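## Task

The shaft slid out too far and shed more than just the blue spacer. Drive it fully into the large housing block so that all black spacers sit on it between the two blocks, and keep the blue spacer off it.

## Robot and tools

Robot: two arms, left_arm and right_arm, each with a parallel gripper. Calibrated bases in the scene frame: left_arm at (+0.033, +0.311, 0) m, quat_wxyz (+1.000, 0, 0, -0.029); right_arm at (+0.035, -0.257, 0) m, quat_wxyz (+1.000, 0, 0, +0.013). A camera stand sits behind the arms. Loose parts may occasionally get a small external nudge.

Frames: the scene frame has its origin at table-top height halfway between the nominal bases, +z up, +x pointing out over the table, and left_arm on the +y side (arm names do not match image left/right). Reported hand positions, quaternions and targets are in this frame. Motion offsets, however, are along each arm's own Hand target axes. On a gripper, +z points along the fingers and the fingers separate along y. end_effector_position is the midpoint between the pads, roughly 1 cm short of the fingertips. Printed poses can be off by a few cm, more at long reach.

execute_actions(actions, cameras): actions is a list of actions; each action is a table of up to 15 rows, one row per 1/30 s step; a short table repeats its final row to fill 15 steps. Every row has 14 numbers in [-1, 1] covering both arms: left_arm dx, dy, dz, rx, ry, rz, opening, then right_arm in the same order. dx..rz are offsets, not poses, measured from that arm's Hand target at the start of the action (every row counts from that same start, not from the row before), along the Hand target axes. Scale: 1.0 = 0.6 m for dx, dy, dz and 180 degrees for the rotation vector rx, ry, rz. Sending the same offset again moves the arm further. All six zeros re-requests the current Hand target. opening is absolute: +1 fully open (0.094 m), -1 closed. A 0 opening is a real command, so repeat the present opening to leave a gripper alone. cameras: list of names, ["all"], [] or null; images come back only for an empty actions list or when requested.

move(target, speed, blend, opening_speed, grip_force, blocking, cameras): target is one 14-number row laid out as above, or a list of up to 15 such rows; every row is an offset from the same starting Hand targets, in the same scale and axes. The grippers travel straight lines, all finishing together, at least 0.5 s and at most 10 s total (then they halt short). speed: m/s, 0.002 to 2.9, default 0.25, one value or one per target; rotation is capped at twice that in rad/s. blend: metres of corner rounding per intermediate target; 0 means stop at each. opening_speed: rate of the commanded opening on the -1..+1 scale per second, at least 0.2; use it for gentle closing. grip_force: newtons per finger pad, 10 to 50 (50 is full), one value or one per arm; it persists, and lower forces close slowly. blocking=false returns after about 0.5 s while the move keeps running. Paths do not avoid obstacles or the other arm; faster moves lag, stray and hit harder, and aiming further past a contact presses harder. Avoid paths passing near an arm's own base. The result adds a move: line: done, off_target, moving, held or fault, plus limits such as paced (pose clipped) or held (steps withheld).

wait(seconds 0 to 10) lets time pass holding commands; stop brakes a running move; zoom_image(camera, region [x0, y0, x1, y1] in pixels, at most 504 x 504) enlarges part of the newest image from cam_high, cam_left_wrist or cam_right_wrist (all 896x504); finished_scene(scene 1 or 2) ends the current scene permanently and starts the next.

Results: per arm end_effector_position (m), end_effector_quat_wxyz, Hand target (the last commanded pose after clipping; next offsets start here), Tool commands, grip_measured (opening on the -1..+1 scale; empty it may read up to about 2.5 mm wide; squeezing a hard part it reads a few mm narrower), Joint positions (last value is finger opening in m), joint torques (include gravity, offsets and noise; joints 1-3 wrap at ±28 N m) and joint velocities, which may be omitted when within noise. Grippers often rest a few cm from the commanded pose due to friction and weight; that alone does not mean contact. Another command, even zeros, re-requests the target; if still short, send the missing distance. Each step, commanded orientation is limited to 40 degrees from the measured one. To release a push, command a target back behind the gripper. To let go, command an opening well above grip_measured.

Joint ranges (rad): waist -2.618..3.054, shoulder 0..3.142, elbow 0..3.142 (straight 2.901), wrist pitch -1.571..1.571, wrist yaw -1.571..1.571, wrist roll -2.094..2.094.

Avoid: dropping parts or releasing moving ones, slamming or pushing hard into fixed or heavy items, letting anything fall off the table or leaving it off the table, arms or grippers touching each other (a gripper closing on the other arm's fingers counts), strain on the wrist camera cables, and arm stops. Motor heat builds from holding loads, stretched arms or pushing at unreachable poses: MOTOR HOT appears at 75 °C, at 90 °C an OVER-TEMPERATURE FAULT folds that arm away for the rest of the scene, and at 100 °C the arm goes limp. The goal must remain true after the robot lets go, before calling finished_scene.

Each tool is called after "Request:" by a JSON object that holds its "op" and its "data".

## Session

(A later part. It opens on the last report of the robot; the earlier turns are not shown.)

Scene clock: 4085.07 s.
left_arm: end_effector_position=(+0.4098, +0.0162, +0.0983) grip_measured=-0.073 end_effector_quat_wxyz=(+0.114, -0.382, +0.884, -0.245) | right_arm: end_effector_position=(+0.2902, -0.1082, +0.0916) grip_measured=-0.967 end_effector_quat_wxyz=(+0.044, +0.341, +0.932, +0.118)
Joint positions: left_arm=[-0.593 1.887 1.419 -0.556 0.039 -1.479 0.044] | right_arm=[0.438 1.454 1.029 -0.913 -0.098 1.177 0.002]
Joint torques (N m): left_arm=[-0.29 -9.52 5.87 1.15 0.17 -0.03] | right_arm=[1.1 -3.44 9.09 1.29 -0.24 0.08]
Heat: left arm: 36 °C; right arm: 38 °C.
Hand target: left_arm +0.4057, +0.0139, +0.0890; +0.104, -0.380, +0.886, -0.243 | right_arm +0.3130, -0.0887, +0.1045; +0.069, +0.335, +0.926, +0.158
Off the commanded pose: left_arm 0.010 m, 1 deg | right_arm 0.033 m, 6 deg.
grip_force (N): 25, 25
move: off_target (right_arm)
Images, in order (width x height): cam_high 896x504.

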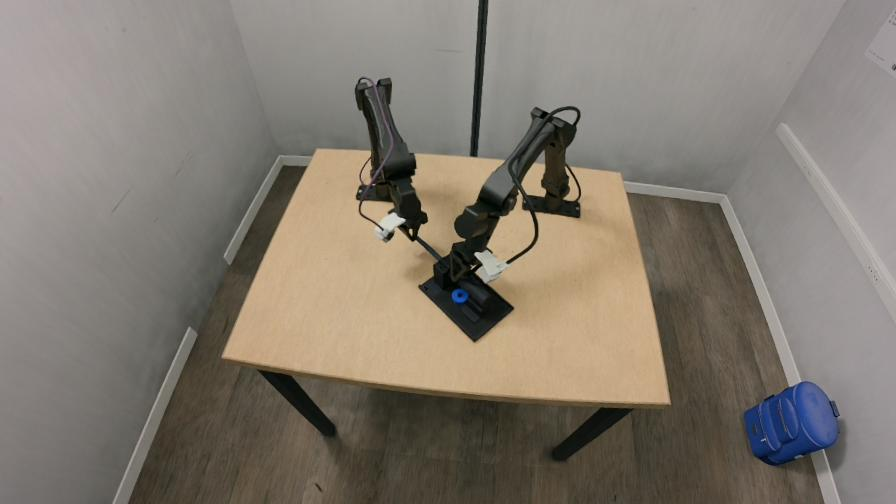

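Request:
{"op": "move", "data": {"target": [0, 0, 0, 0, 0, 0, -0.2, 0, 0.0142, 0.0045, -0.005, 0, 0, -1], "speed": 0.03, "cameras": ["cam_high", "cam_left_wrist"]}}

Request:
{"op": "zoom_image", "data": {"camera": "cam_high", "region": [405, 225, 455, 275]}}

Scene clock: 4095.67 s.
left_arm: end_effector_position=(+0.4100, +0.0164, +0.0984) grip_measured=-0.073 end_effector_quat_wxyz=(+0.115, -0.383, +0.883, -0.245) | right_arm: end_effector_position=(+0.2907, -0.1072, +0.0905) grip_measured=-0.967 end_effector_quat_wxyz=(+0.042, +0.343, +0.932, +0.113)
Joint positions: left_arm=[-0.593 1.887 1.419 -0.556 0.038 -1.479 0.044] | right_arm=[0.444 1.467 1.04 -0.92 -0.092 1.186 0.002]
Joint torques (N m): left_arm=[-0.34 -9.54 5.87 1.14 0.18 -0.03] | right_arm=[1.26 -3.49 9.32 1.48 -0.34 0.1]
Heat: left arm: 36 °C; right arm: 38 °C.
Hand target: left_arm +0.4056, +0.0139, +0.0890; +0.104, -0.380, +0.886, -0.243 | right_arm +0.3188, -0.0819, +0.1048; +0.072, +0.335, +0.925, +0.165
Off the commanded pose: left_arm 0.011 m, 1 deg | right_arm 0.040 m, 7 deg.
grip_force (N): 25, 25
move: off_target (left_arm, right_arm)
Images, in order (width x height): cam_high 896x504, cam_left_wrist 896x504.

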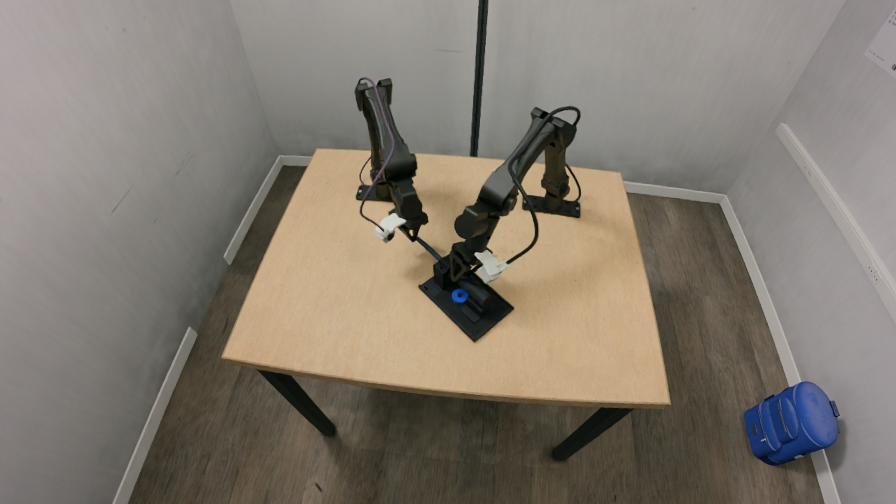

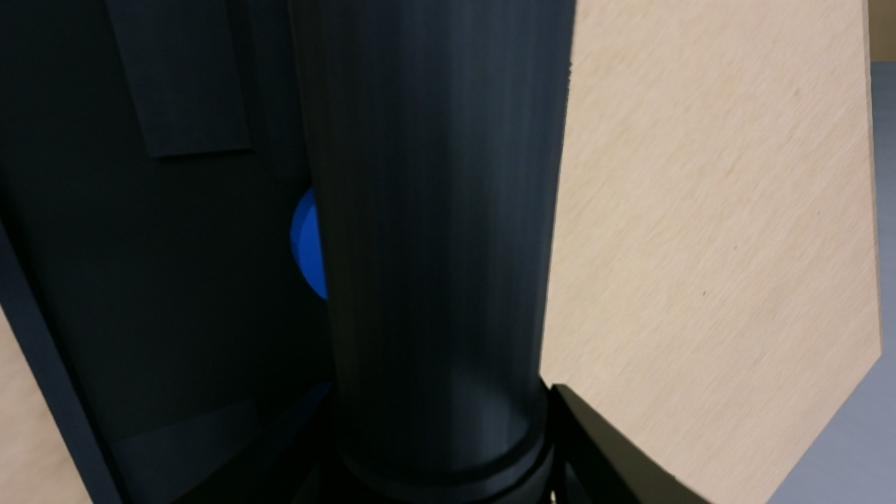

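Scaled by 10.080 from the camera's 896x504 image, which has a finer 1280x720 frame.

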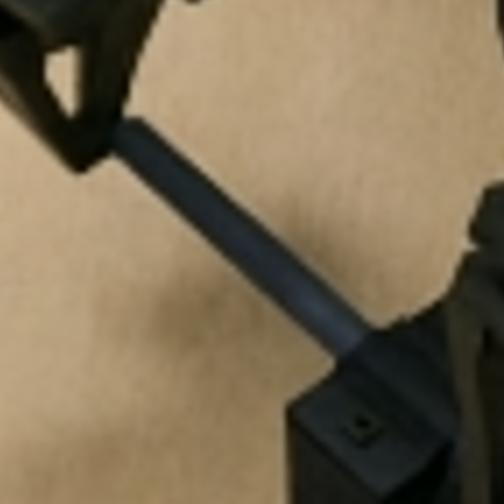

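Request:
{"op": "move", "data": {"target": [0, 0, 0, 0, 0, 0, -0.2, 0, 0.0142, 0.0045, -0.005, 0, 0, -1], "speed": 0.03, "cameras": ["cam_high"]}}

Request:
{"op": "zoom_image", "data": {"camera": "cam_high", "region": [405, 225, 455, 275]}}

Scene clock: 4104.73 s.
left_arm: end_effector_position=(+0.4101, +0.0165, +0.0984) grip_measured=-0.073 end_effector_quat_wxyz=(+0.115, -0.383, +0.883, -0.245) | right_arm: end_effector_position=(+0.2912, -0.1065, +0.0904) grip_measured=-0.967 end_effector_quat_wxyz=(+0.041, +0.345, +0.932, +0.108)
Joint positions: left_arm=[-0.593 1.887 1.419 -0.556 0.037 -1.479 0.044] | right_arm=[0.449 1.478 1.051 -0.929 -0.085 1.193 0.002]
Joint torques (N m): left_arm=[-0.32 -9.54 5.89 1.14 0.19 -0.03] | right_arm=[1.46 -3.45 9.48 1.69 -0.46 0.11]
Heat: left arm: 36 °C; right arm: 38 °C.
Hand target: left_arm +0.4056, +0.0139, +0.0890; +0.104, -0.380, +0.886, -0.243 | right_arm +0.3245, -0.0750, +0.1053; +0.075, +0.334, +0.924, +0.173
Off the commanded pose: left_arm 0.011 m, 1 deg | right_arm 0.048 m, 9 deg.
grip_force (N): 25, 25
move: off_target (left_arm, right_arm)
Images, in order (width x height): cam_high 896x504.

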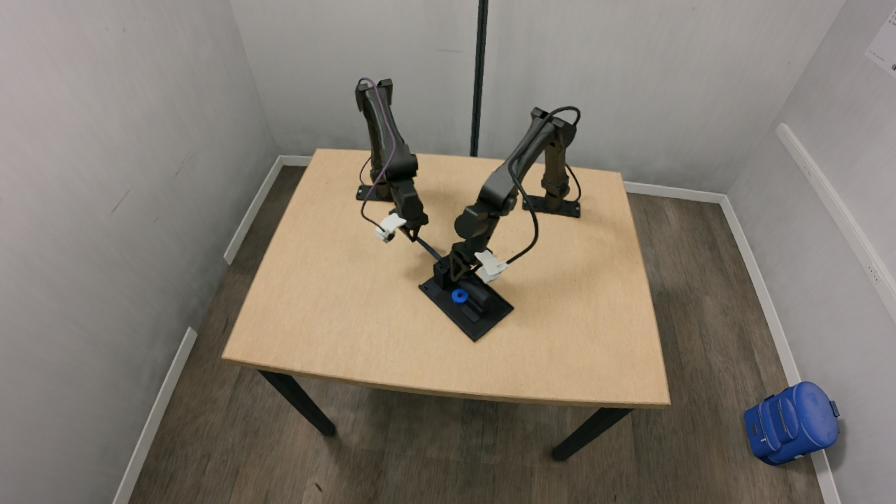

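Scaled by 10.080 from the camera's 896x504 image, which has a finer 1280x720 frame.

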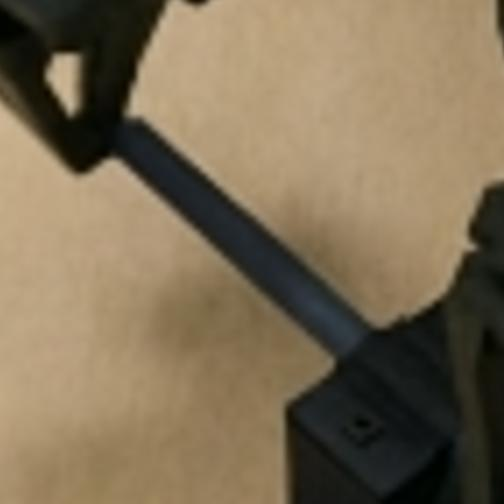

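Request:
{"op": "move", "data": {"target": [-0.0133, 0, 0, 0, 0, 0, -0.2, 0, -0.03, -0.01, 0, 0, 0, -1], "speed": 0.03, "cameras": ["cam_left_wrist"]}}

Scene clock: 4118.37 s.
left_arm: end_effector_position=(+0.4110, +0.0176, +0.0985) grip_measured=-0.073 end_effector_quat_wxyz=(+0.108, -0.378, +0.885, -0.249) | right_arm: end_effector_position=(+0.2913, -0.1069, +0.0914) grip_measured=-0.967 end_effector_quat_wxyz=(+0.043, +0.345, +0.931, +0.111)
Joint positions: left_arm=[-0.581 1.887 1.419 -0.556 0.061 -1.463 0.044] | right_arm=[0.446 1.47 1.045 -0.924 -0.088 1.192 0.002]
Joint torques (N m): left_arm=[0.38 -9.22 6.24 1.12 0.06 -0.04] | right_arm=[-0.28 -6.54 5.33 1.64 -0.49 -0.14]
Heat: left arm: 36 °C; right arm: 38 °C.
Hand target: left_arm +0.4111, +0.0197, +0.0890; +0.104, -0.380, +0.886, -0.243 | right_arm +0.3123, -0.0896, +0.1041; +0.075, +0.334, +0.924, +0.172
Off the commanded pose: left_arm 0.010 m, 1 deg | right_arm 0.030 m, 8 deg.
grip_force (N): 25, 25
move: off_target (right_arm)
Images, in order (width x height): cam_left_wrist 896x504.

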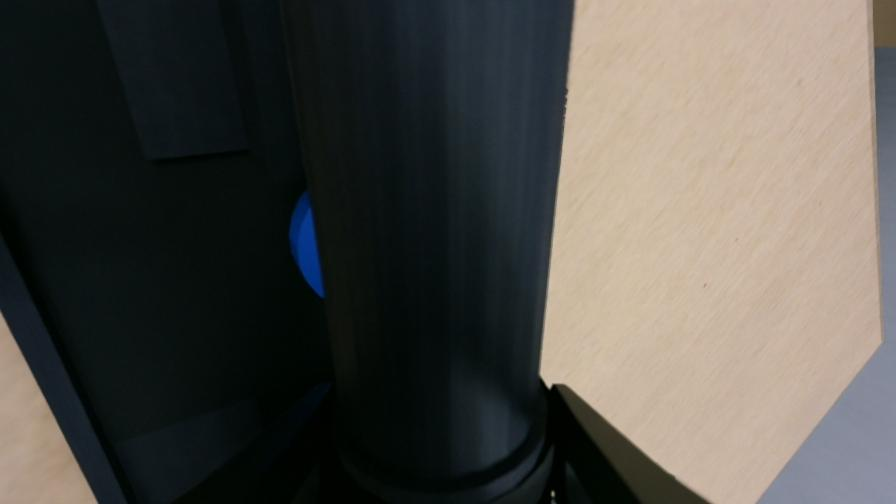

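Request:
{"op": "zoom_image", "data": {"camera": "cam_left_wrist", "region": [300, 340, 600, 504]}}

Scaled by 1.680 from the camera's 896x504 image, which has a finer 1280x720 frame.

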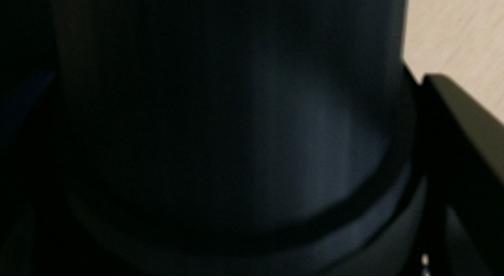

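Request:
{"op": "move", "data": {"target": [0, 0, 0, 0, 0, 0, -0.2, 0, 0.03, 0.01, 0, 0, 0, -1], "speed": 0.03, "cameras": ["cam_high"]}}

Request:
{"op": "zoom_image", "data": {"camera": "cam_high", "region": [405, 225, 455, 275]}}

Scene clock: 4148.53 s.
left_arm: end_effector_position=(+0.4109, +0.0176, +0.0985) grip_measured=-0.073 end_effector_quat_wxyz=(+0.108, -0.378, +0.885, -0.249) | right_arm: end_effector_position=(+0.2914, -0.1058, +0.0901) grip_measured=-0.967 end_effector_quat_wxyz=(+0.040, +0.345, +0.932, +0.109)
Joint positions: left_arm=[-0.581 1.887 1.419 -0.556 0.062 -1.463 0.044] | right_arm=[0.45 1.48 1.051 -0.926 -0.087 1.194 0.002]
Joint torques (N m): left_arm=[0.36 -9.24 6.26 1.12 0.06 -0.02] | right_arm=[1.4 -3.49 9.57 1.67 -0.44 0.11]
Heat: left arm: 36 °C; right arm: 36 °C.
Hand target: left_arm +0.4111, +0.0196, +0.0890; +0.104, -0.380, +0.886, -0.243 | right_arm +0.3244, -0.0750, +0.1053; +0.075, +0.334, +0.924, +0.173
Off the commanded pose: left_arm 0.010 m, 1 deg | right_arm 0.048 m, 8 deg.
grip_force (N): 25, 25
move: off_target (right_arm)
Images, in order (width x height): cam_high 896x504.

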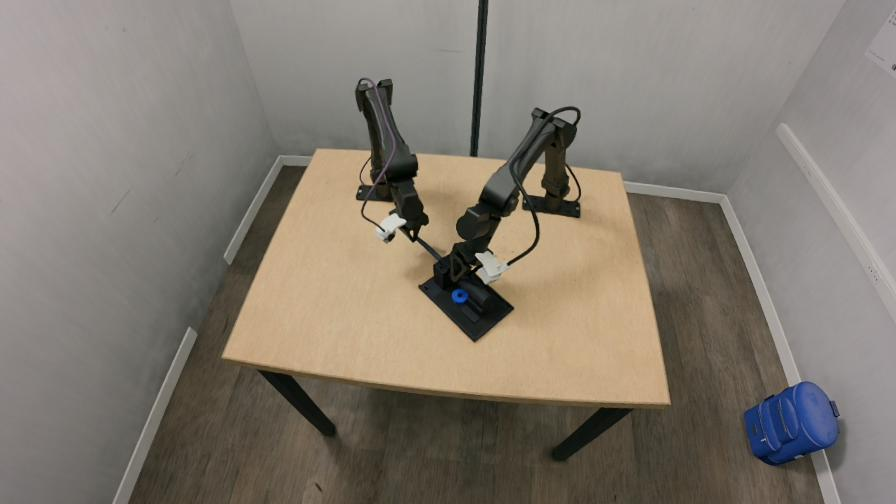

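Scaled by 10.080 from the camera's 896x504 image, which has a finer 1280x720 frame.

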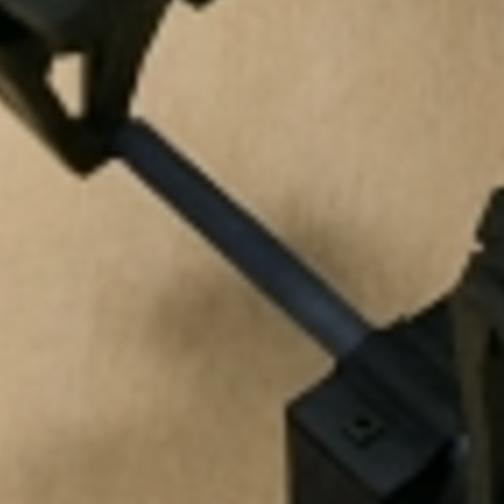

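Request:
{"op": "move", "data": {"target": [0, 0, 0, 0, 0, 0, -0.2, 0, 0.03, 0.01, -0.01, 0, 0, -1], "speed": 0.03, "cameras": ["cam_high", "cam_right_wrist"]}}

Request:
{"op": "zoom_image", "data": {"camera": "cam_high", "region": [405, 225, 455, 275]}}

Scene clock: 4155.97 s.
left_arm: end_effector_position=(+0.4109, +0.0176, +0.0985) grip_measured=-0.073 end_effector_quat_wxyz=(+0.108, -0.376, +0.886, -0.249) | right_arm: end_effector_position=(+0.2921, -0.1050, +0.0903) grip_measured=-0.967 end_effector_quat_wxyz=(+0.037, +0.348, +0.932, +0.096)
Joint positions: left_arm=[-0.581 1.887 1.419 -0.556 0.062 -1.46 0.044] | right_arm=[0.46 1.504 1.079 -0.953 -0.072 1.207 0.002]
Joint torques (N m): left_arm=[0.36 -9.22 6.24 1.12 0.06 -0.05] | right_arm=[1.78 -3.43 9.98 2.08 -0.68 0.1]
Heat: left arm: 36 °C; right arm: 37 °C.
Hand target: left_arm +0.4111, +0.0196, +0.0890; +0.104, -0.380, +0.886, -0.243 | right_arm +0.3366, -0.0605, +0.1063; +0.080, +0.333, +0.921, +0.187
Off the commanded pose: left_arm 0.010 m, 1 deg | right_arm 0.065 m, 12 deg.
grip_force (N): 25, 25
move: off_target (right_arm)
Images, in order (width x height): cam_high 896x504, cam_right_wrist 896x504.

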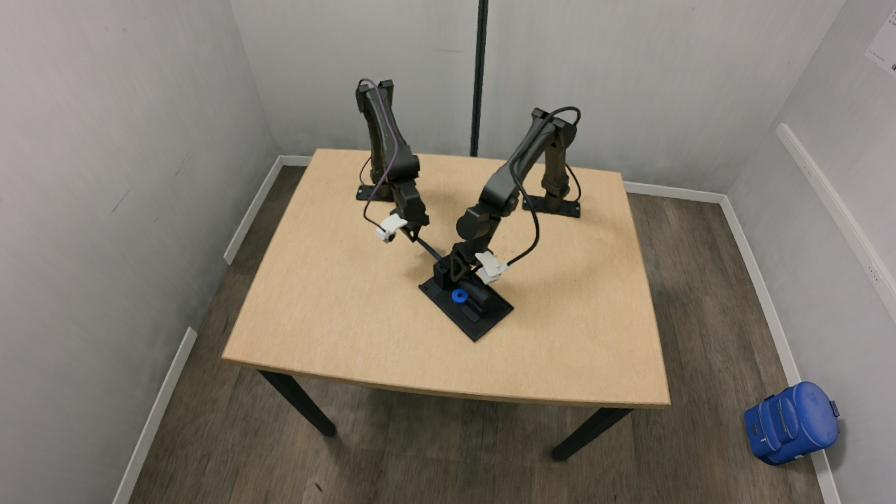

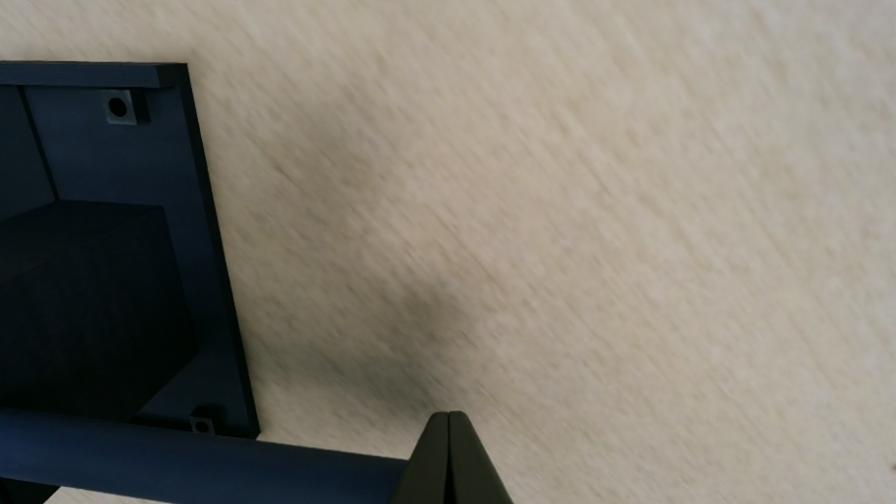

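Scaled by 10.080 from the camera's 896x504 image, which has a finer 1280x720 frame.

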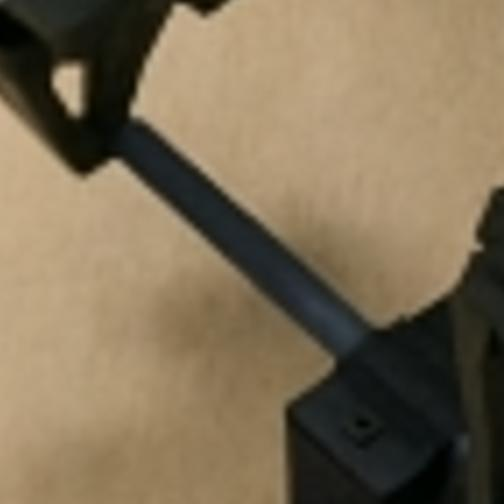

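Request:
{"op": "move", "data": {"target": [0, 0, 0, 0, 0, 0, -0.085, 0, 0, 0, 0, 0, 0, -1], "speed": 0.03, "opening_speed": 0.2, "cameras": []}}

Request:
{"op": "move", "data": {"target": [0, 0, 0, 0, 0, 0, -0.078, 0, 0, 0, 0, 0, 0, -1], "speed": 0.03, "opening_speed": 0.2, "cameras": ["cam_high"]}}

Request:
{"op": "zoom_image", "data": {"camera": "cam_high", "region": [405, 225, 455, 275]}}

Scene clock: 4179.63 s.
left_arm: end_effector_position=(+0.4109, +0.0176, +0.0985) grip_measured=-0.073 end_effector_quat_wxyz=(+0.108, -0.376, +0.886, -0.249) | right_arm: end_effector_position=(+0.2921, -0.1050, +0.0903) grip_measured=-0.967 end_effector_quat_wxyz=(+0.037, +0.348, +0.932, +0.096)
Joint positions: left_arm=[-0.581 1.887 1.419 -0.556 0.062 -1.46 0.044] | right_arm=[0.46 1.504 1.079 -0.953 -0.072 1.207 0.002]
Joint torques (N m): left_arm=[0.36 -9.24 6.24 1.12 0.06 -0.05] | right_arm=[1.81 -3.45 9.96 2.09 -0.68 0.11]
Heat: left arm: 36 °C; right arm: 38 °C.
Hand target: left_arm +0.4111, +0.0196, +0.0890; +0.104, -0.380, +0.886, -0.243 | right_arm +0.3366, -0.0605, +0.1063; +0.080, +0.333, +0.921, +0.187
Off the commanded pose: left_arm 0.010 m, 1 deg | right_arm 0.065 m, 12 deg.
grip_force (N): 25, 25
move: off_target (right_arm)
No camera images: "cameras" was empty.

Scene clock: 4180.13 s.
left_arm: end_effector_position=(+0.4109, +0.0176, +0.0985) grip_measured=-0.073 end_effector_quat_wxyz=(+0.108, -0.376, +0.886, -0.249) | right_arm: end_effector_position=(+0.2921, -0.1050, +0.0903) grip_measured=-0.967 end_effector_quat_wxyz=(+0.037, +0.348, +0.932, +0.096)
Joint positions: left_arm=[-0.581 1.887 1.419 -0.556 0.062 -1.46 0.044] | right_arm=[0.46 1.504 1.079 -0.953 -0.072 1.207 0.002]
Joint torques (N m): left_arm=[0.36 -9.22 6.24 1.12 0.06 -0.06] | right_arm=[1.81 -3.47 9.95 2.09 -0.68 0.11]
Heat: left arm: 36 °C; right arm: 38 °C.
Hand target: left_arm +0.4111, +0.0196, +0.0890; +0.104, -0.380, +0.886, -0.243 | right_arm +0.3366, -0.0605, +0.1063; +0.080, +0.333, +0.921, +0.187
Off the commanded pose: left_arm 0.010 m, 1 deg | right_arm 0.065 m, 12 deg.
grip_force (N): 25, 25
move: off_target (right_arm)
Images, in order (width x height): cam_high 896x504.

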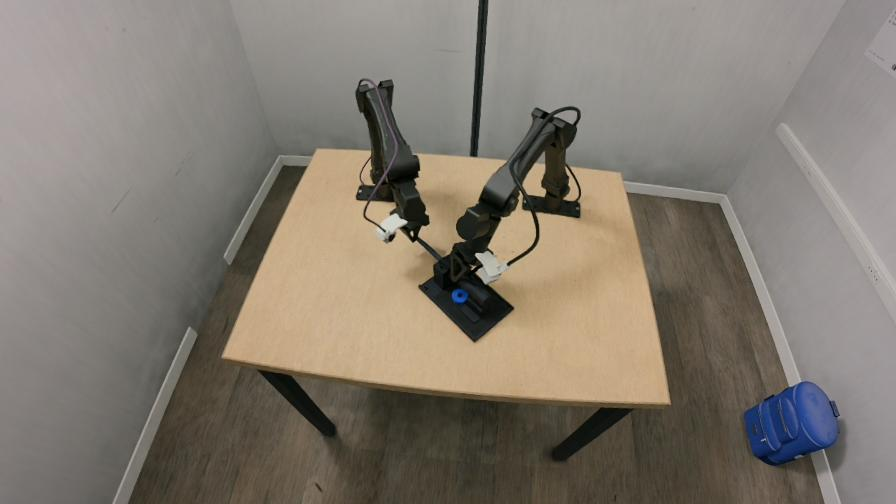

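Scaled by 10.080 from the camera's 896x504 image, which has a finer 1280x720 frame.

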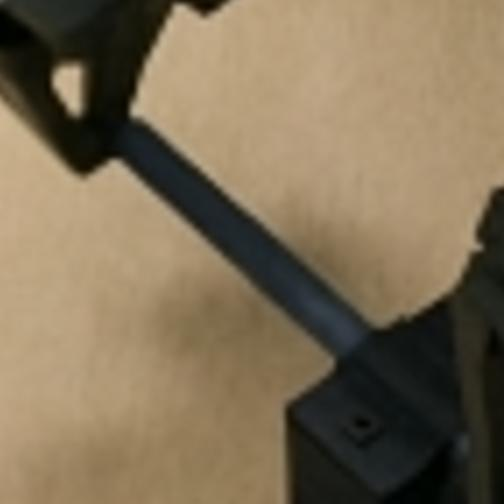

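Request:
{"op": "move", "data": {"target": [0, 0, 0, 0, 0, 0, -0.07, 0, 0, 0, 0, 0, 0, -1], "speed": 0.03, "opening_speed": 0.2, "cameras": []}}

Request:
{"op": "move", "data": {"target": [0, 0, 0, 0, 0, 0, -0.06, 0, 0, 0, 0, 0, 0, -1], "speed": 0.03, "opening_speed": 0.2, "cameras": ["cam_left_wrist"]}}

Scene clock: 4189.23 s.
left_arm: end_effector_position=(+0.4109, +0.0176, +0.0985) grip_measured=-0.066 end_effector_quat_wxyz=(+0.108, -0.376, +0.886, -0.249) | right_arm: end_effector_position=(+0.2921, -0.1050, +0.0903) grip_measured=-0.967 end_effector_quat_wxyz=(+0.037, +0.348, +0.932, +0.096)
Joint positions: left_arm=[-0.581 1.887 1.419 -0.556 0.062 -1.46 0.044] | right_arm=[0.46 1.504 1.079 -0.953 -0.072 1.207 0.002]
Joint torques (N m): left_arm=[0.36 -9.22 6.24 1.12 0.06 -0.05] | right_arm=[1.83 -3.45 9.96 2.09 -0.69 0.11]
Heat: left arm: 36 °C; right arm: 38 °C.
Hand target: left_arm +0.4111, +0.0196, +0.0890; +0.104, -0.380, +0.886, -0.243 | right_arm +0.3366, -0.0605, +0.1063; +0.080, +0.333, +0.921, +0.187
Off the commanded pose: left_arm 0.010 m, 1 deg | right_arm 0.065 m, 12 deg.
grip_force (N): 25, 25
move: off_target (right_arm)
No camera images: "cameras" was empty.

Scene clock: 4189.73 s.
left_arm: end_effector_position=(+0.4109, +0.0176, +0.0985) grip_measured=-0.059 end_effector_quat_wxyz=(+0.108, -0.376, +0.886, -0.249) | right_arm: end_effector_position=(+0.2921, -0.1050, +0.0903) grip_measured=-0.967 end_effector_quat_wxyz=(+0.037, +0.348, +0.932, +0.096)
Joint positions: left_arm=[-0.581 1.887 1.419 -0.556 0.062 -1.46 0.044] | right_arm=[0.46 1.504 1.079 -0.953 -0.072 1.207 0.002]
Joint torques (N m): left_arm=[0.35 -9.24 6.24 1.12 0.06 -0.06] | right_arm=[1.81 -3.47 9.96 2.09 -0.68 0.11]
Heat: left arm: 36 °C; right arm: 38 °C.
Hand target: left_arm +0.4111, +0.0196, +0.0890; +0.104, -0.380, +0.886, -0.243 | right_arm +0.3366, -0.0605, +0.1063; +0.080, +0.333, +0.921, +0.187
Off the commanded pose: left_arm 0.010 m, 1 deg | right_arm 0.065 m, 12 deg.
grip_force (N): 25, 25
move: off_target (right_arm)
Images, in order (width x height): cam_left_wrist 896x504.

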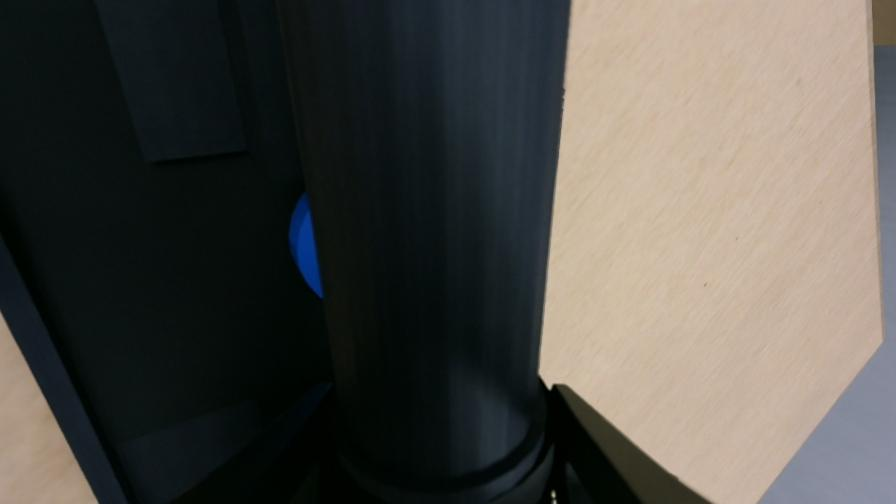

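Request:
{"op": "move", "data": {"target": [0, 0, 0, 0, 0, 0, -0.2, 0, 0, 0, 0, 0, 0, -1], "speed": 0.03, "opening_speed": 0.5, "cameras": []}}

Scene clock: 4232.87 s.
left_arm: end_effector_position=(+0.4109, +0.0176, +0.0985) grip_measured=-0.073 end_effector_quat_wxyz=(+0.108, -0.376, +0.886, -0.249) | right_arm: end_effector_position=(+0.2921, -0.1050, +0.0903) grip_measured=-0.967 end_effector_quat_wxyz=(+0.037, +0.348, +0.932, +0.096)
Joint positions: left_arm=[-0.581 1.887 1.419 -0.556 0.062 -1.46 0.044] | right_arm=[0.46 1.504 1.079 -0.953 -0.072 1.207 0.002]
Joint torques (N m): left_arm=[0.36 -9.22 6.24 1.12 0.06 -0.06] | right_arm=[1.83 -3.45 9.96 2.09 -0.68 0.11]
Heat: left arm: 36 °C; right arm: 39 °C.
Hand target: left_arm +0.4111, +0.0196, +0.0890; +0.104, -0.380, +0.886, -0.243 | right_arm +0.3366, -0.0605, +0.1063; +0.080, +0.333, +0.921, +0.187
Off the commanded pose: left_arm 0.010 m, 1 deg | right_arm 0.065 m, 12 deg.
grip_force (N): 25, 25
move: off_target (right_arm)
No camera images: "cameras" was empty.

Request:
{"op": "move", "data": {"target": [[0, 0, 0, 0, 0, 0, -0.2, 0.009, -0.124, -0.0607, 0, 0, 0, -1], [0, 0, 0, 0, 0, 0, -0.2, 0.001, -0.0805, -0.1873, 0, 0, 0, -1], [0, 0, 0, 0, 0, 0, -0.2, 0.0052, 0.0902, -0.097, -0.12, 0.0055, 0.0048, -1]], "speed": [0.1, 0.15, 0.15], "blend": 0.01, "cameras": ["cam_right_wrist"]}}

Request:
{"op": "zoom_image", "data": {"camera": "cam_right_wrist", "region": [400, 170, 540, 310]}}

Scene clock: 4258.27 s.
left_arm: end_effector_position=(+0.4109, +0.0176, +0.0985) grip_measured=-0.073 end_effector_quat_wxyz=(+0.109, -0.375, +0.886, -0.249) | right_arm: end_effector_position=(+0.3529, -0.0398, +0.1890) grip_measured=-0.967 end_effector_quat_wxyz=(+0.140, +0.317, +0.866, +0.361)
Joint positions: left_arm=[-0.581 1.887 1.419 -0.556 0.062 -1.458 0.044] | right_arm=[0.446 1.348 1.069 -0.533 -0.267 1.281 0.002]
Joint torques (N m): left_arm=[0.36 -9.24 6.24 1.12 0.06 -0.07] | right_arm=[0.53 -3.7 4.96 1.48 -0.21 0.01]
Heat: left arm: 36 °C; right arm: 39 °C.
Hand target: left_arm +0.4111, +0.0196, +0.0890; +0.104, -0.380, +0.886, -0.243 | right_arm +0.3500, -0.0371, +0.1812; +0.131, +0.317, +0.868, +0.360
Off the commanded pose: left_arm 0.010 m, 1 deg | right_arm 0.009 m, 1 deg.
grip_force (N): 25, 25
move: done
Images, in order (width x height): cam_right_wrist 896x504.

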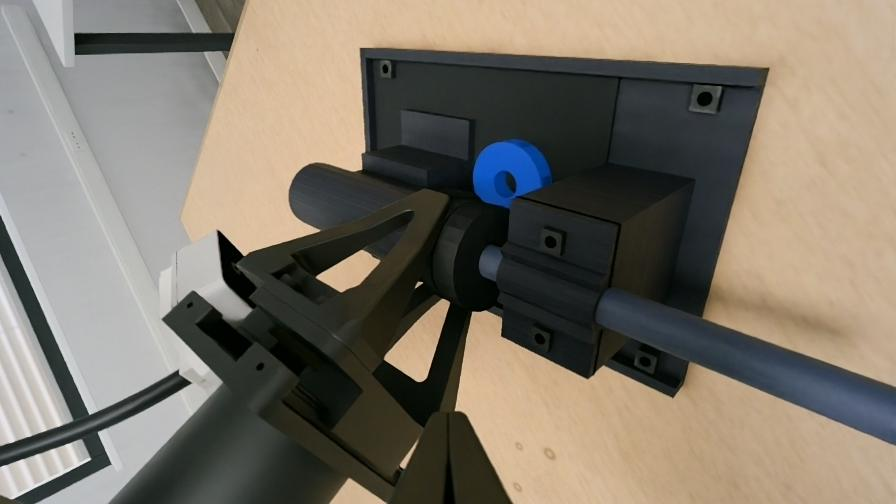

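Scaled by 3.600 from the camera's 896x504 image, which has a finer 1280x720 frame.

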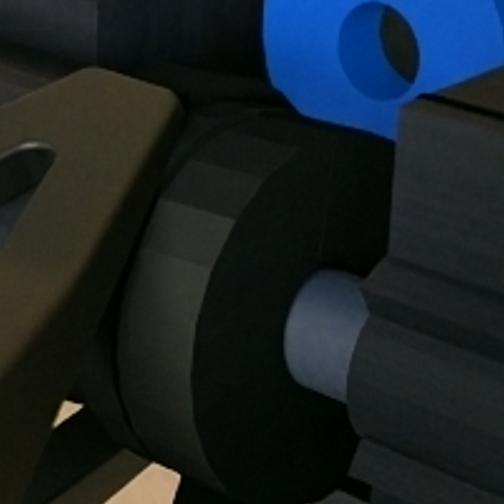

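Request:
{"op": "zoom_image", "data": {"camera": "cam_right_wrist", "region": [410, 240, 470, 315]}}

Request:
{"op": "zoom_image", "data": {"camera": "cam_right_wrist", "region": [430, 180, 500, 250]}}

Scaled by 6.720 from the camera's 896x504 image, which has a finer 1280x720 frame.

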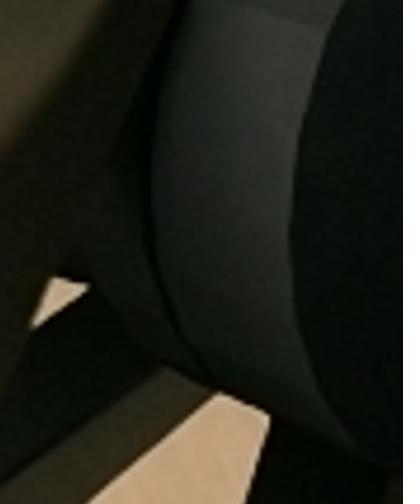

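Scaled by 7.200 from the camera's 896x504 image, which has a finer 1280x720 frame.

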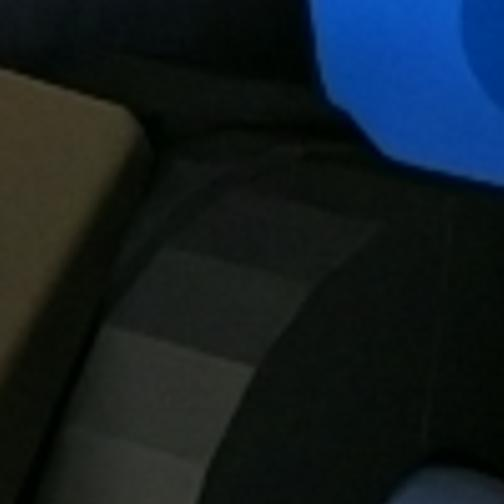

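Request:
{"op": "move", "data": {"target": [[0, 0, 0, 0, 0, 0, -0.2, -0.0105, -0.1357, -0.1563, 0.115, -0.0056, -0.005, -1], [0, 0, 0, 0, 0, 0, -0.2, -0.0105, -0.2557, -0.0363, 0.115, -0.0056, -0.005, -1]], "speed": [0.15, 0.1], "blend": 0.01, "cameras": ["cam_right_wrist", "cam_high"]}}

Request:
{"op": "zoom_image", "data": {"camera": "cam_high", "region": [405, 225, 455, 275]}}

Scene clock: 4336.83 s.
left_arm: end_effector_position=(+0.4109, +0.0176, +0.0985) grip_measured=-0.073 end_effector_quat_wxyz=(+0.109, -0.375, +0.886, -0.249) | right_arm: end_effector_position=(+0.2741, -0.1313, +0.0926) grip_measured=-0.967 end_effector_quat_wxyz=(+0.076, +0.333, +0.918, +0.201)
Joint positions: left_arm=[-0.581 1.887 1.419 -0.556 0.062 -1.458 0.044] | right_arm=[0.313 1.212 0.796 -0.774 -0.211 1.076 0.002]
Joint torques (N m): left_arm=[0.36 -9.24 6.24 1.12 0.06 -0.07] | right_arm=[-0.55 -2.54 4.59 1.03 0.05 -0.18]
Heat: left arm: 36 °C; right arm: 37 °C.
Hand target: left_arm +0.4111, +0.0196, +0.0890; +0.104, -0.380, +0.886, -0.243 | right_arm +0.2750, -0.1358, +0.0880; +0.083, +0.332, +0.919, +0.194
Off the commanded pose: left_arm 0.010 m, 1 deg | right_arm 0.007 m, 1 deg.
grip_force (N): 25, 25
move: done
Images, in order (width x height): cam_high 896x504, cam_right_wrist 896x504.

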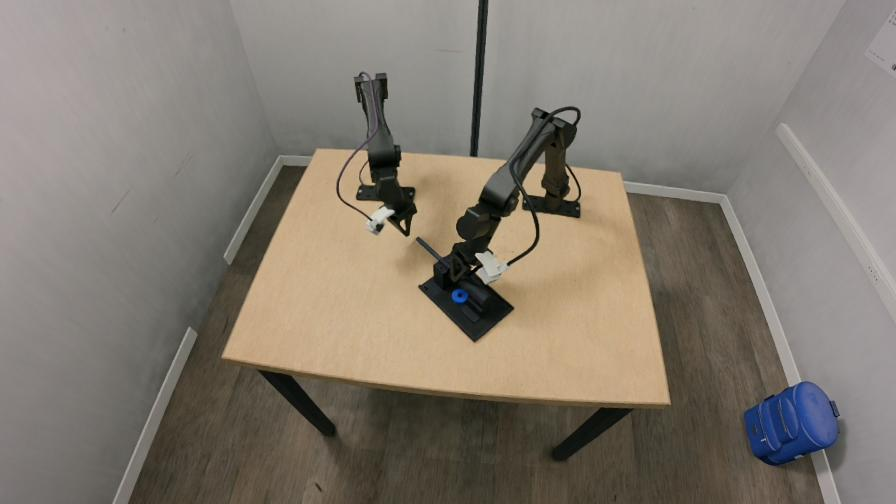

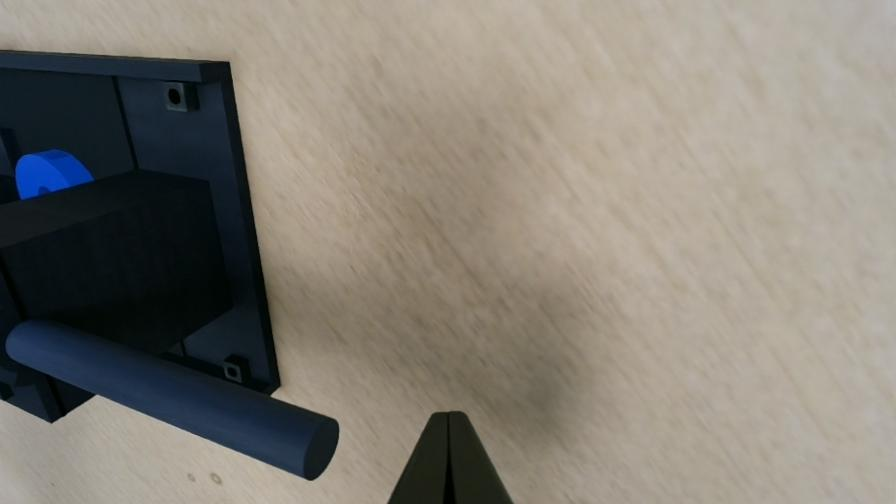

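Scaled by 10.080 from the camera's 896x504 image, which has a finer 1280x720 frame.

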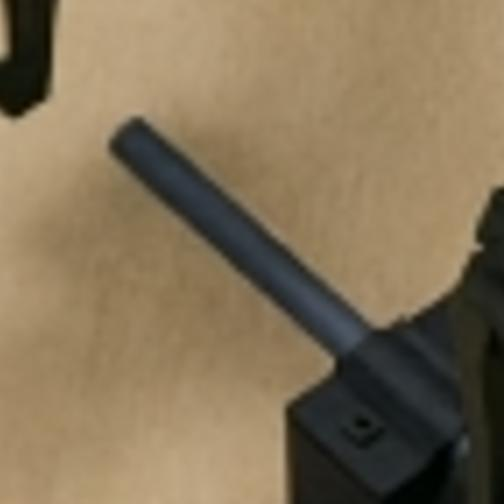

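Request:
{"op": "move", "data": {"target": [0, 0, 0, 0, 0, 0, -0.2, 0, 0.0447, -0.0013, 0, 0, 0, -1], "speed": 0.05, "cameras": ["cam_right_wrist"]}}

Scene clock: 4351.30 s.
left_arm: end_effector_position=(+0.4109, +0.0176, +0.0985) grip_measured=-0.073 end_effector_quat_wxyz=(+0.109, -0.375, +0.886, -0.249) | right_arm: end_effector_position=(+0.2816, -0.1194, +0.0923) grip_measured=-0.967 end_effector_quat_wxyz=(+0.069, +0.331, +0.921, +0.192)
Joint positions: left_arm=[-0.581 1.887 1.419 -0.556 0.062 -1.458 0.044] | right_arm=[0.356 1.28 0.847 -0.773 -0.191 1.108 0.002]
Joint torques (N m): left_arm=[0.36 -9.22 6.26 1.12 0.06 -0.08] | right_arm=[0.51 -2.48 8.18 0.91 0.09 0.04]
Heat: left arm: 36 °C; right arm: 36 °C.
Hand target: left_arm +0.4111, +0.0196, +0.0890; +0.104, -0.380, +0.886, -0.243 | right_arm +0.2902, -0.1172, +0.0998; +0.083, +0.332, +0.919, +0.194
Off the commanded pose: left_arm 0.010 m, 1 deg | right_arm 0.012 m, 2 deg.
grip_force (N): 25, 25
move: off_target (right_arm)
Images, in order (width x height): cam_right_wrist 896x504.

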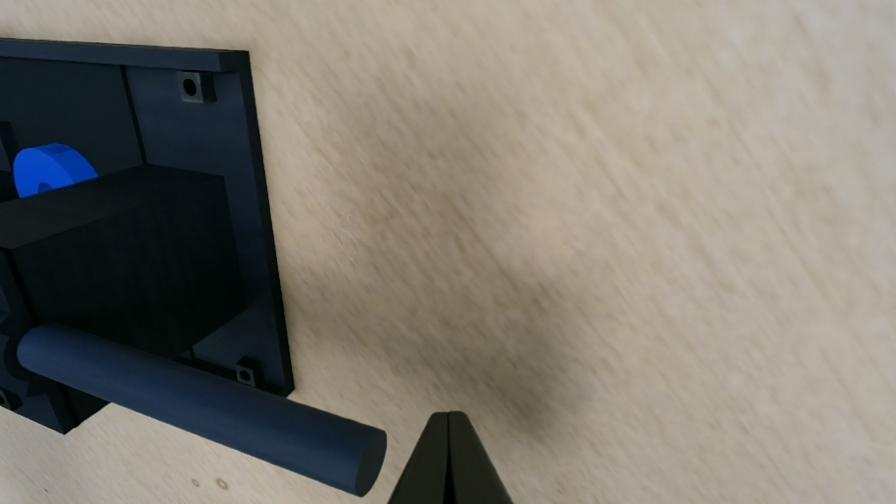

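Request:
{"op": "move", "data": {"target": [0, 0, 0, 0, 0, 0, -0.2, -0.005, 0.021, 0.0095, 0, 0, 0, -1], "speed": 0.04, "cameras": ["cam_right_wrist"]}}

Scene clock: 4359.07 s.
left_arm: end_effector_position=(+0.4109, +0.0176, +0.0985) grip_measured=-0.073 end_effector_quat_wxyz=(+0.109, -0.375, +0.886, -0.249) | right_arm: end_effector_position=(+0.2903, -0.1122, +0.0913) grip_measured=-0.967 end_effector_quat_wxyz=(+0.065, +0.332, +0.922, +0.188)
Joint positions: left_arm=[-0.581 1.887 1.419 -0.556 0.062 -1.458 0.044] | right_arm=[0.372 1.334 0.886 -0.766 -0.185 1.123 0.002]
Joint torques (N m): left_arm=[0.36 -9.24 6.23 1.12 0.06 -0.08] | right_arm=[0.55 -2.86 8.32 0.98 0.07 0.05]
Heat: left arm: 36 °C; right arm: 37 °C.
Hand target: left_arm +0.4111, +0.0196, +0.0890; +0.104, -0.380, +0.886, -0.243 | right_arm +0.3015, -0.1085, +0.0998; +0.083, +0.332, +0.919, +0.194
Off the commanded pose: left_arm 0.010 m, 1 deg | right_arm 0.014 m, 2 deg.
grip_force (N): 25, 25
move: off_target (right_arm)
Images, in order (width x height): cam_right_wrist 896x504.

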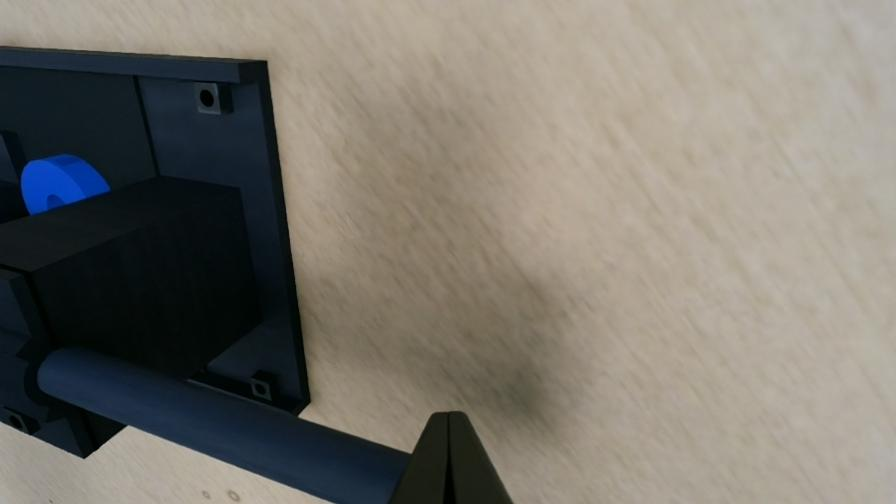

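Request:
{"op": "move", "data": {"target": [[0, 0, 0, 0, 0, 0, -0.2, 0, 0.0302, 0.014, 0, 0, 0, -1], [0, 0, 0, 0, 0, 0, -0.2, 0.0167, 0.0302, 0.014, 0, 0.0127, 0, -1], [0, 0, 0, 0, 0, 0, -0.2, -0.0167, 0.034, 0.0157, 0, -0.0127, 0, -1], [0, 0, 0, 0, 0, 0, -0.2, 0, 0.0378, 0.0175, 0, 0, 0, -1]], "speed": 0.05, "blend": 0.005, "cameras": ["cam_right_wrist", "cam_high"]}}

Request:
{"op": "zoom_image", "data": {"camera": "cam_high", "region": [405, 225, 455, 275]}}

Scene clock: 4375.33 s.
left_arm: end_effector_position=(+0.4109, +0.0176, +0.0985) grip_measured=-0.073 end_effector_quat_wxyz=(+0.109, -0.375, +0.886, -0.249) | right_arm: end_effector_position=(+0.2946, -0.1086, +0.0838) grip_measured=-0.967 end_effector_quat_wxyz=(+0.057, +0.340, +0.926, +0.154)
Joint positions: left_arm=[-0.581 1.887 1.419 -0.556 0.062 -1.458 0.044] | right_arm=[0.407 1.413 0.942 -0.798 -0.136 1.157 0.002]
Joint torques (N m): left_arm=[0.36 -9.22 6.23 1.12 0.06 -0.07] | right_arm=[1.14 -3.29 9.35 1.35 -0.28 0.1]
Heat: left arm: 36 °C; right arm: 37 °C.
Hand target: left_arm +0.4110, +0.0196, +0.0890; +0.104, -0.380, +0.886, -0.243 | right_arm +0.3174, -0.0894, +0.0996; +0.083, +0.332, +0.919, +0.194
Off the commanded pose: left_arm 0.010 m, 1 deg | right_arm 0.034 m, 6 deg.
grip_force (N): 25, 25
move: off_target (right_arm)
Images, in order (width x height): cam_high 896x504, cam_right_wrist 896x504.

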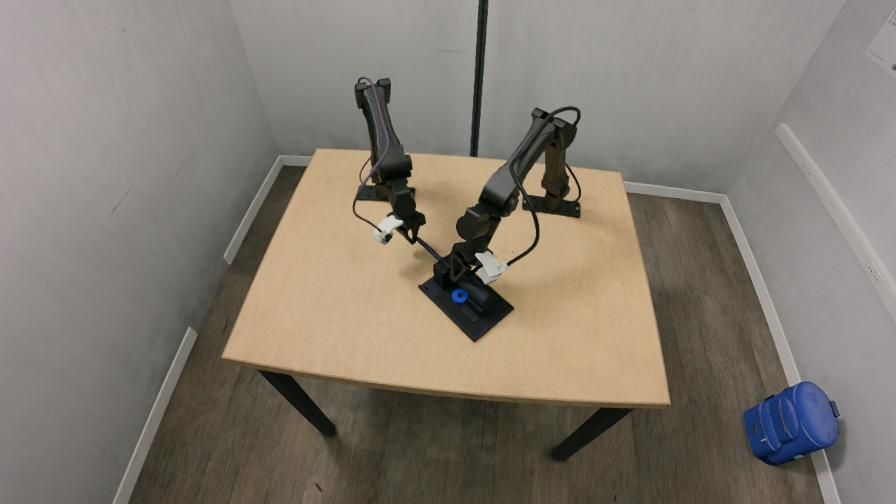

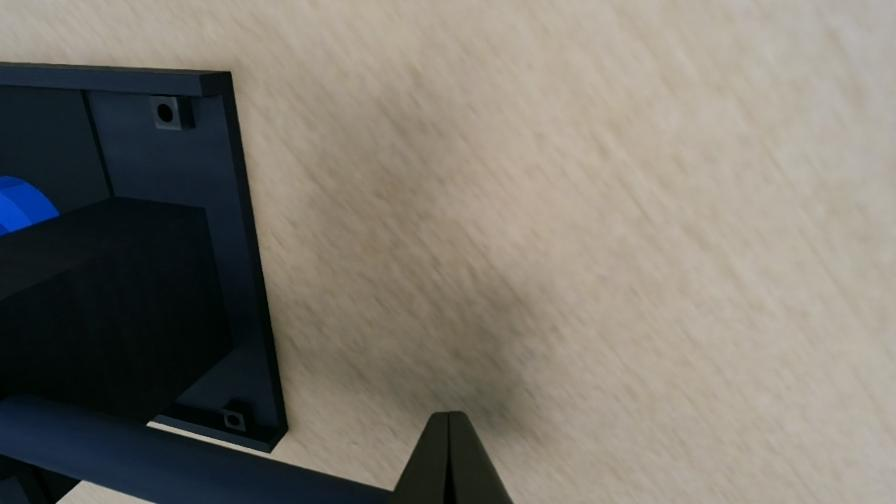

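Scaled by 10.080 from the camera's 896x504 image, which has a finer 1280x720 frame.

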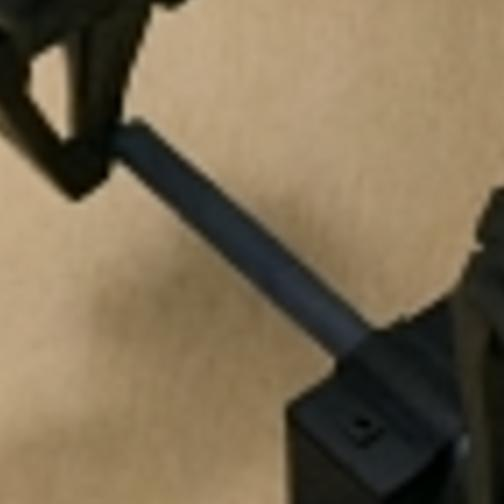

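Request:
{"op": "move", "data": {"target": [[0, 0, 0, 0, 0, 0, -0.2, 0, 0.0103, -0.0227, 0, 0, 0, -1], [0, 0, 0, 0, 0, 0, -0.2, 0.0167, 0.0137, -0.0227, 0, 0.0127, 0, -1], [0, 0, 0, 0, 0, 0, -0.2, -0.0167, 0.0137, -0.0227, 0, -0.0127, 0, -1], [0, 0, 0, 0, 0, 0, -0.2, 0, 0.0137, -0.0227, 0, 0, 0, -1]], "speed": 0.05, "blend": 0.005, "cameras": ["cam_high"]}}

Request:
{"op": "zoom_image", "data": {"camera": "cam_high", "region": [405, 225, 455, 275]}}

Scene clock: 4386.23 s.
left_arm: end_effector_position=(+0.4109, +0.0176, +0.0985) grip_measured=-0.073 end_effector_quat_wxyz=(+0.109, -0.375, +0.886, -0.249) | right_arm: end_effector_position=(+0.2922, -0.1085, +0.0957) grip_measured=-0.967 end_effector_quat_wxyz=(+0.052, +0.341, +0.927, +0.144)
Joint positions: left_arm=[-0.581 1.887 1.419 -0.556 0.062 -1.458 0.044] | right_arm=[0.417 1.413 0.996 -0.873 -0.127 1.165 0.002]
Joint torques (N m): left_arm=[0.36 -9.24 6.24 1.12 0.06 -0.08] | right_arm=[0.66 -3.79 9.8 1.41 -0.37 0.04]
Heat: left arm: 36 °C; right arm: 38 °C.
Hand target: left_arm +0.4110, +0.0196, +0.0890; +0.104, -0.380, +0.886, -0.243 | right_arm +0.3184, -0.0877, +0.1154; +0.083, +0.332, +0.919, +0.194
Off the commanded pose: left_arm 0.010 m, 1 deg | right_arm 0.039 m, 7 deg.
grip_force (N): 25, 25
move: off_target (right_arm)
Images, in order (width x height): cam_high 896x504.

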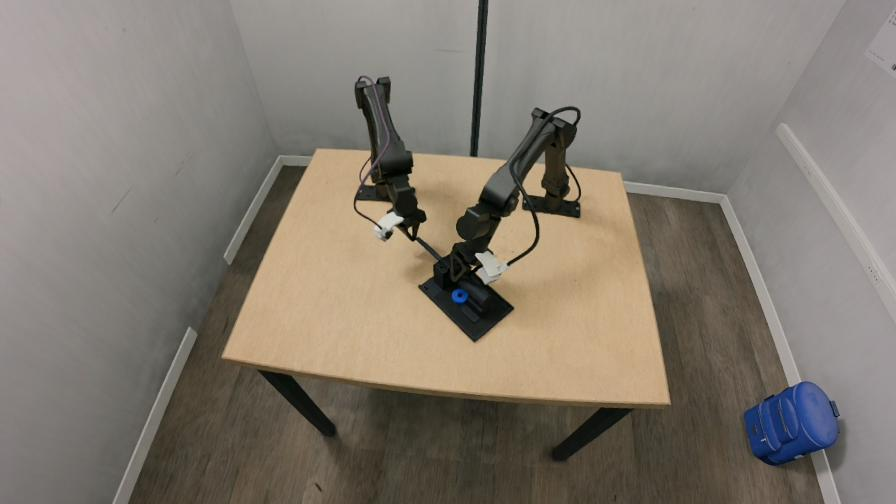

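Scaled by 10.080 from the camera's 896x504 image, which has a finer 1280x720 frame.

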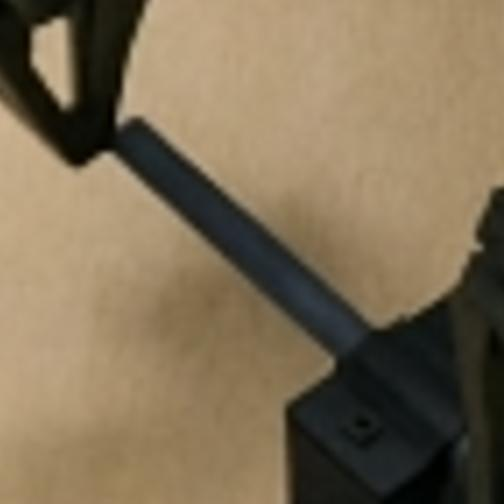

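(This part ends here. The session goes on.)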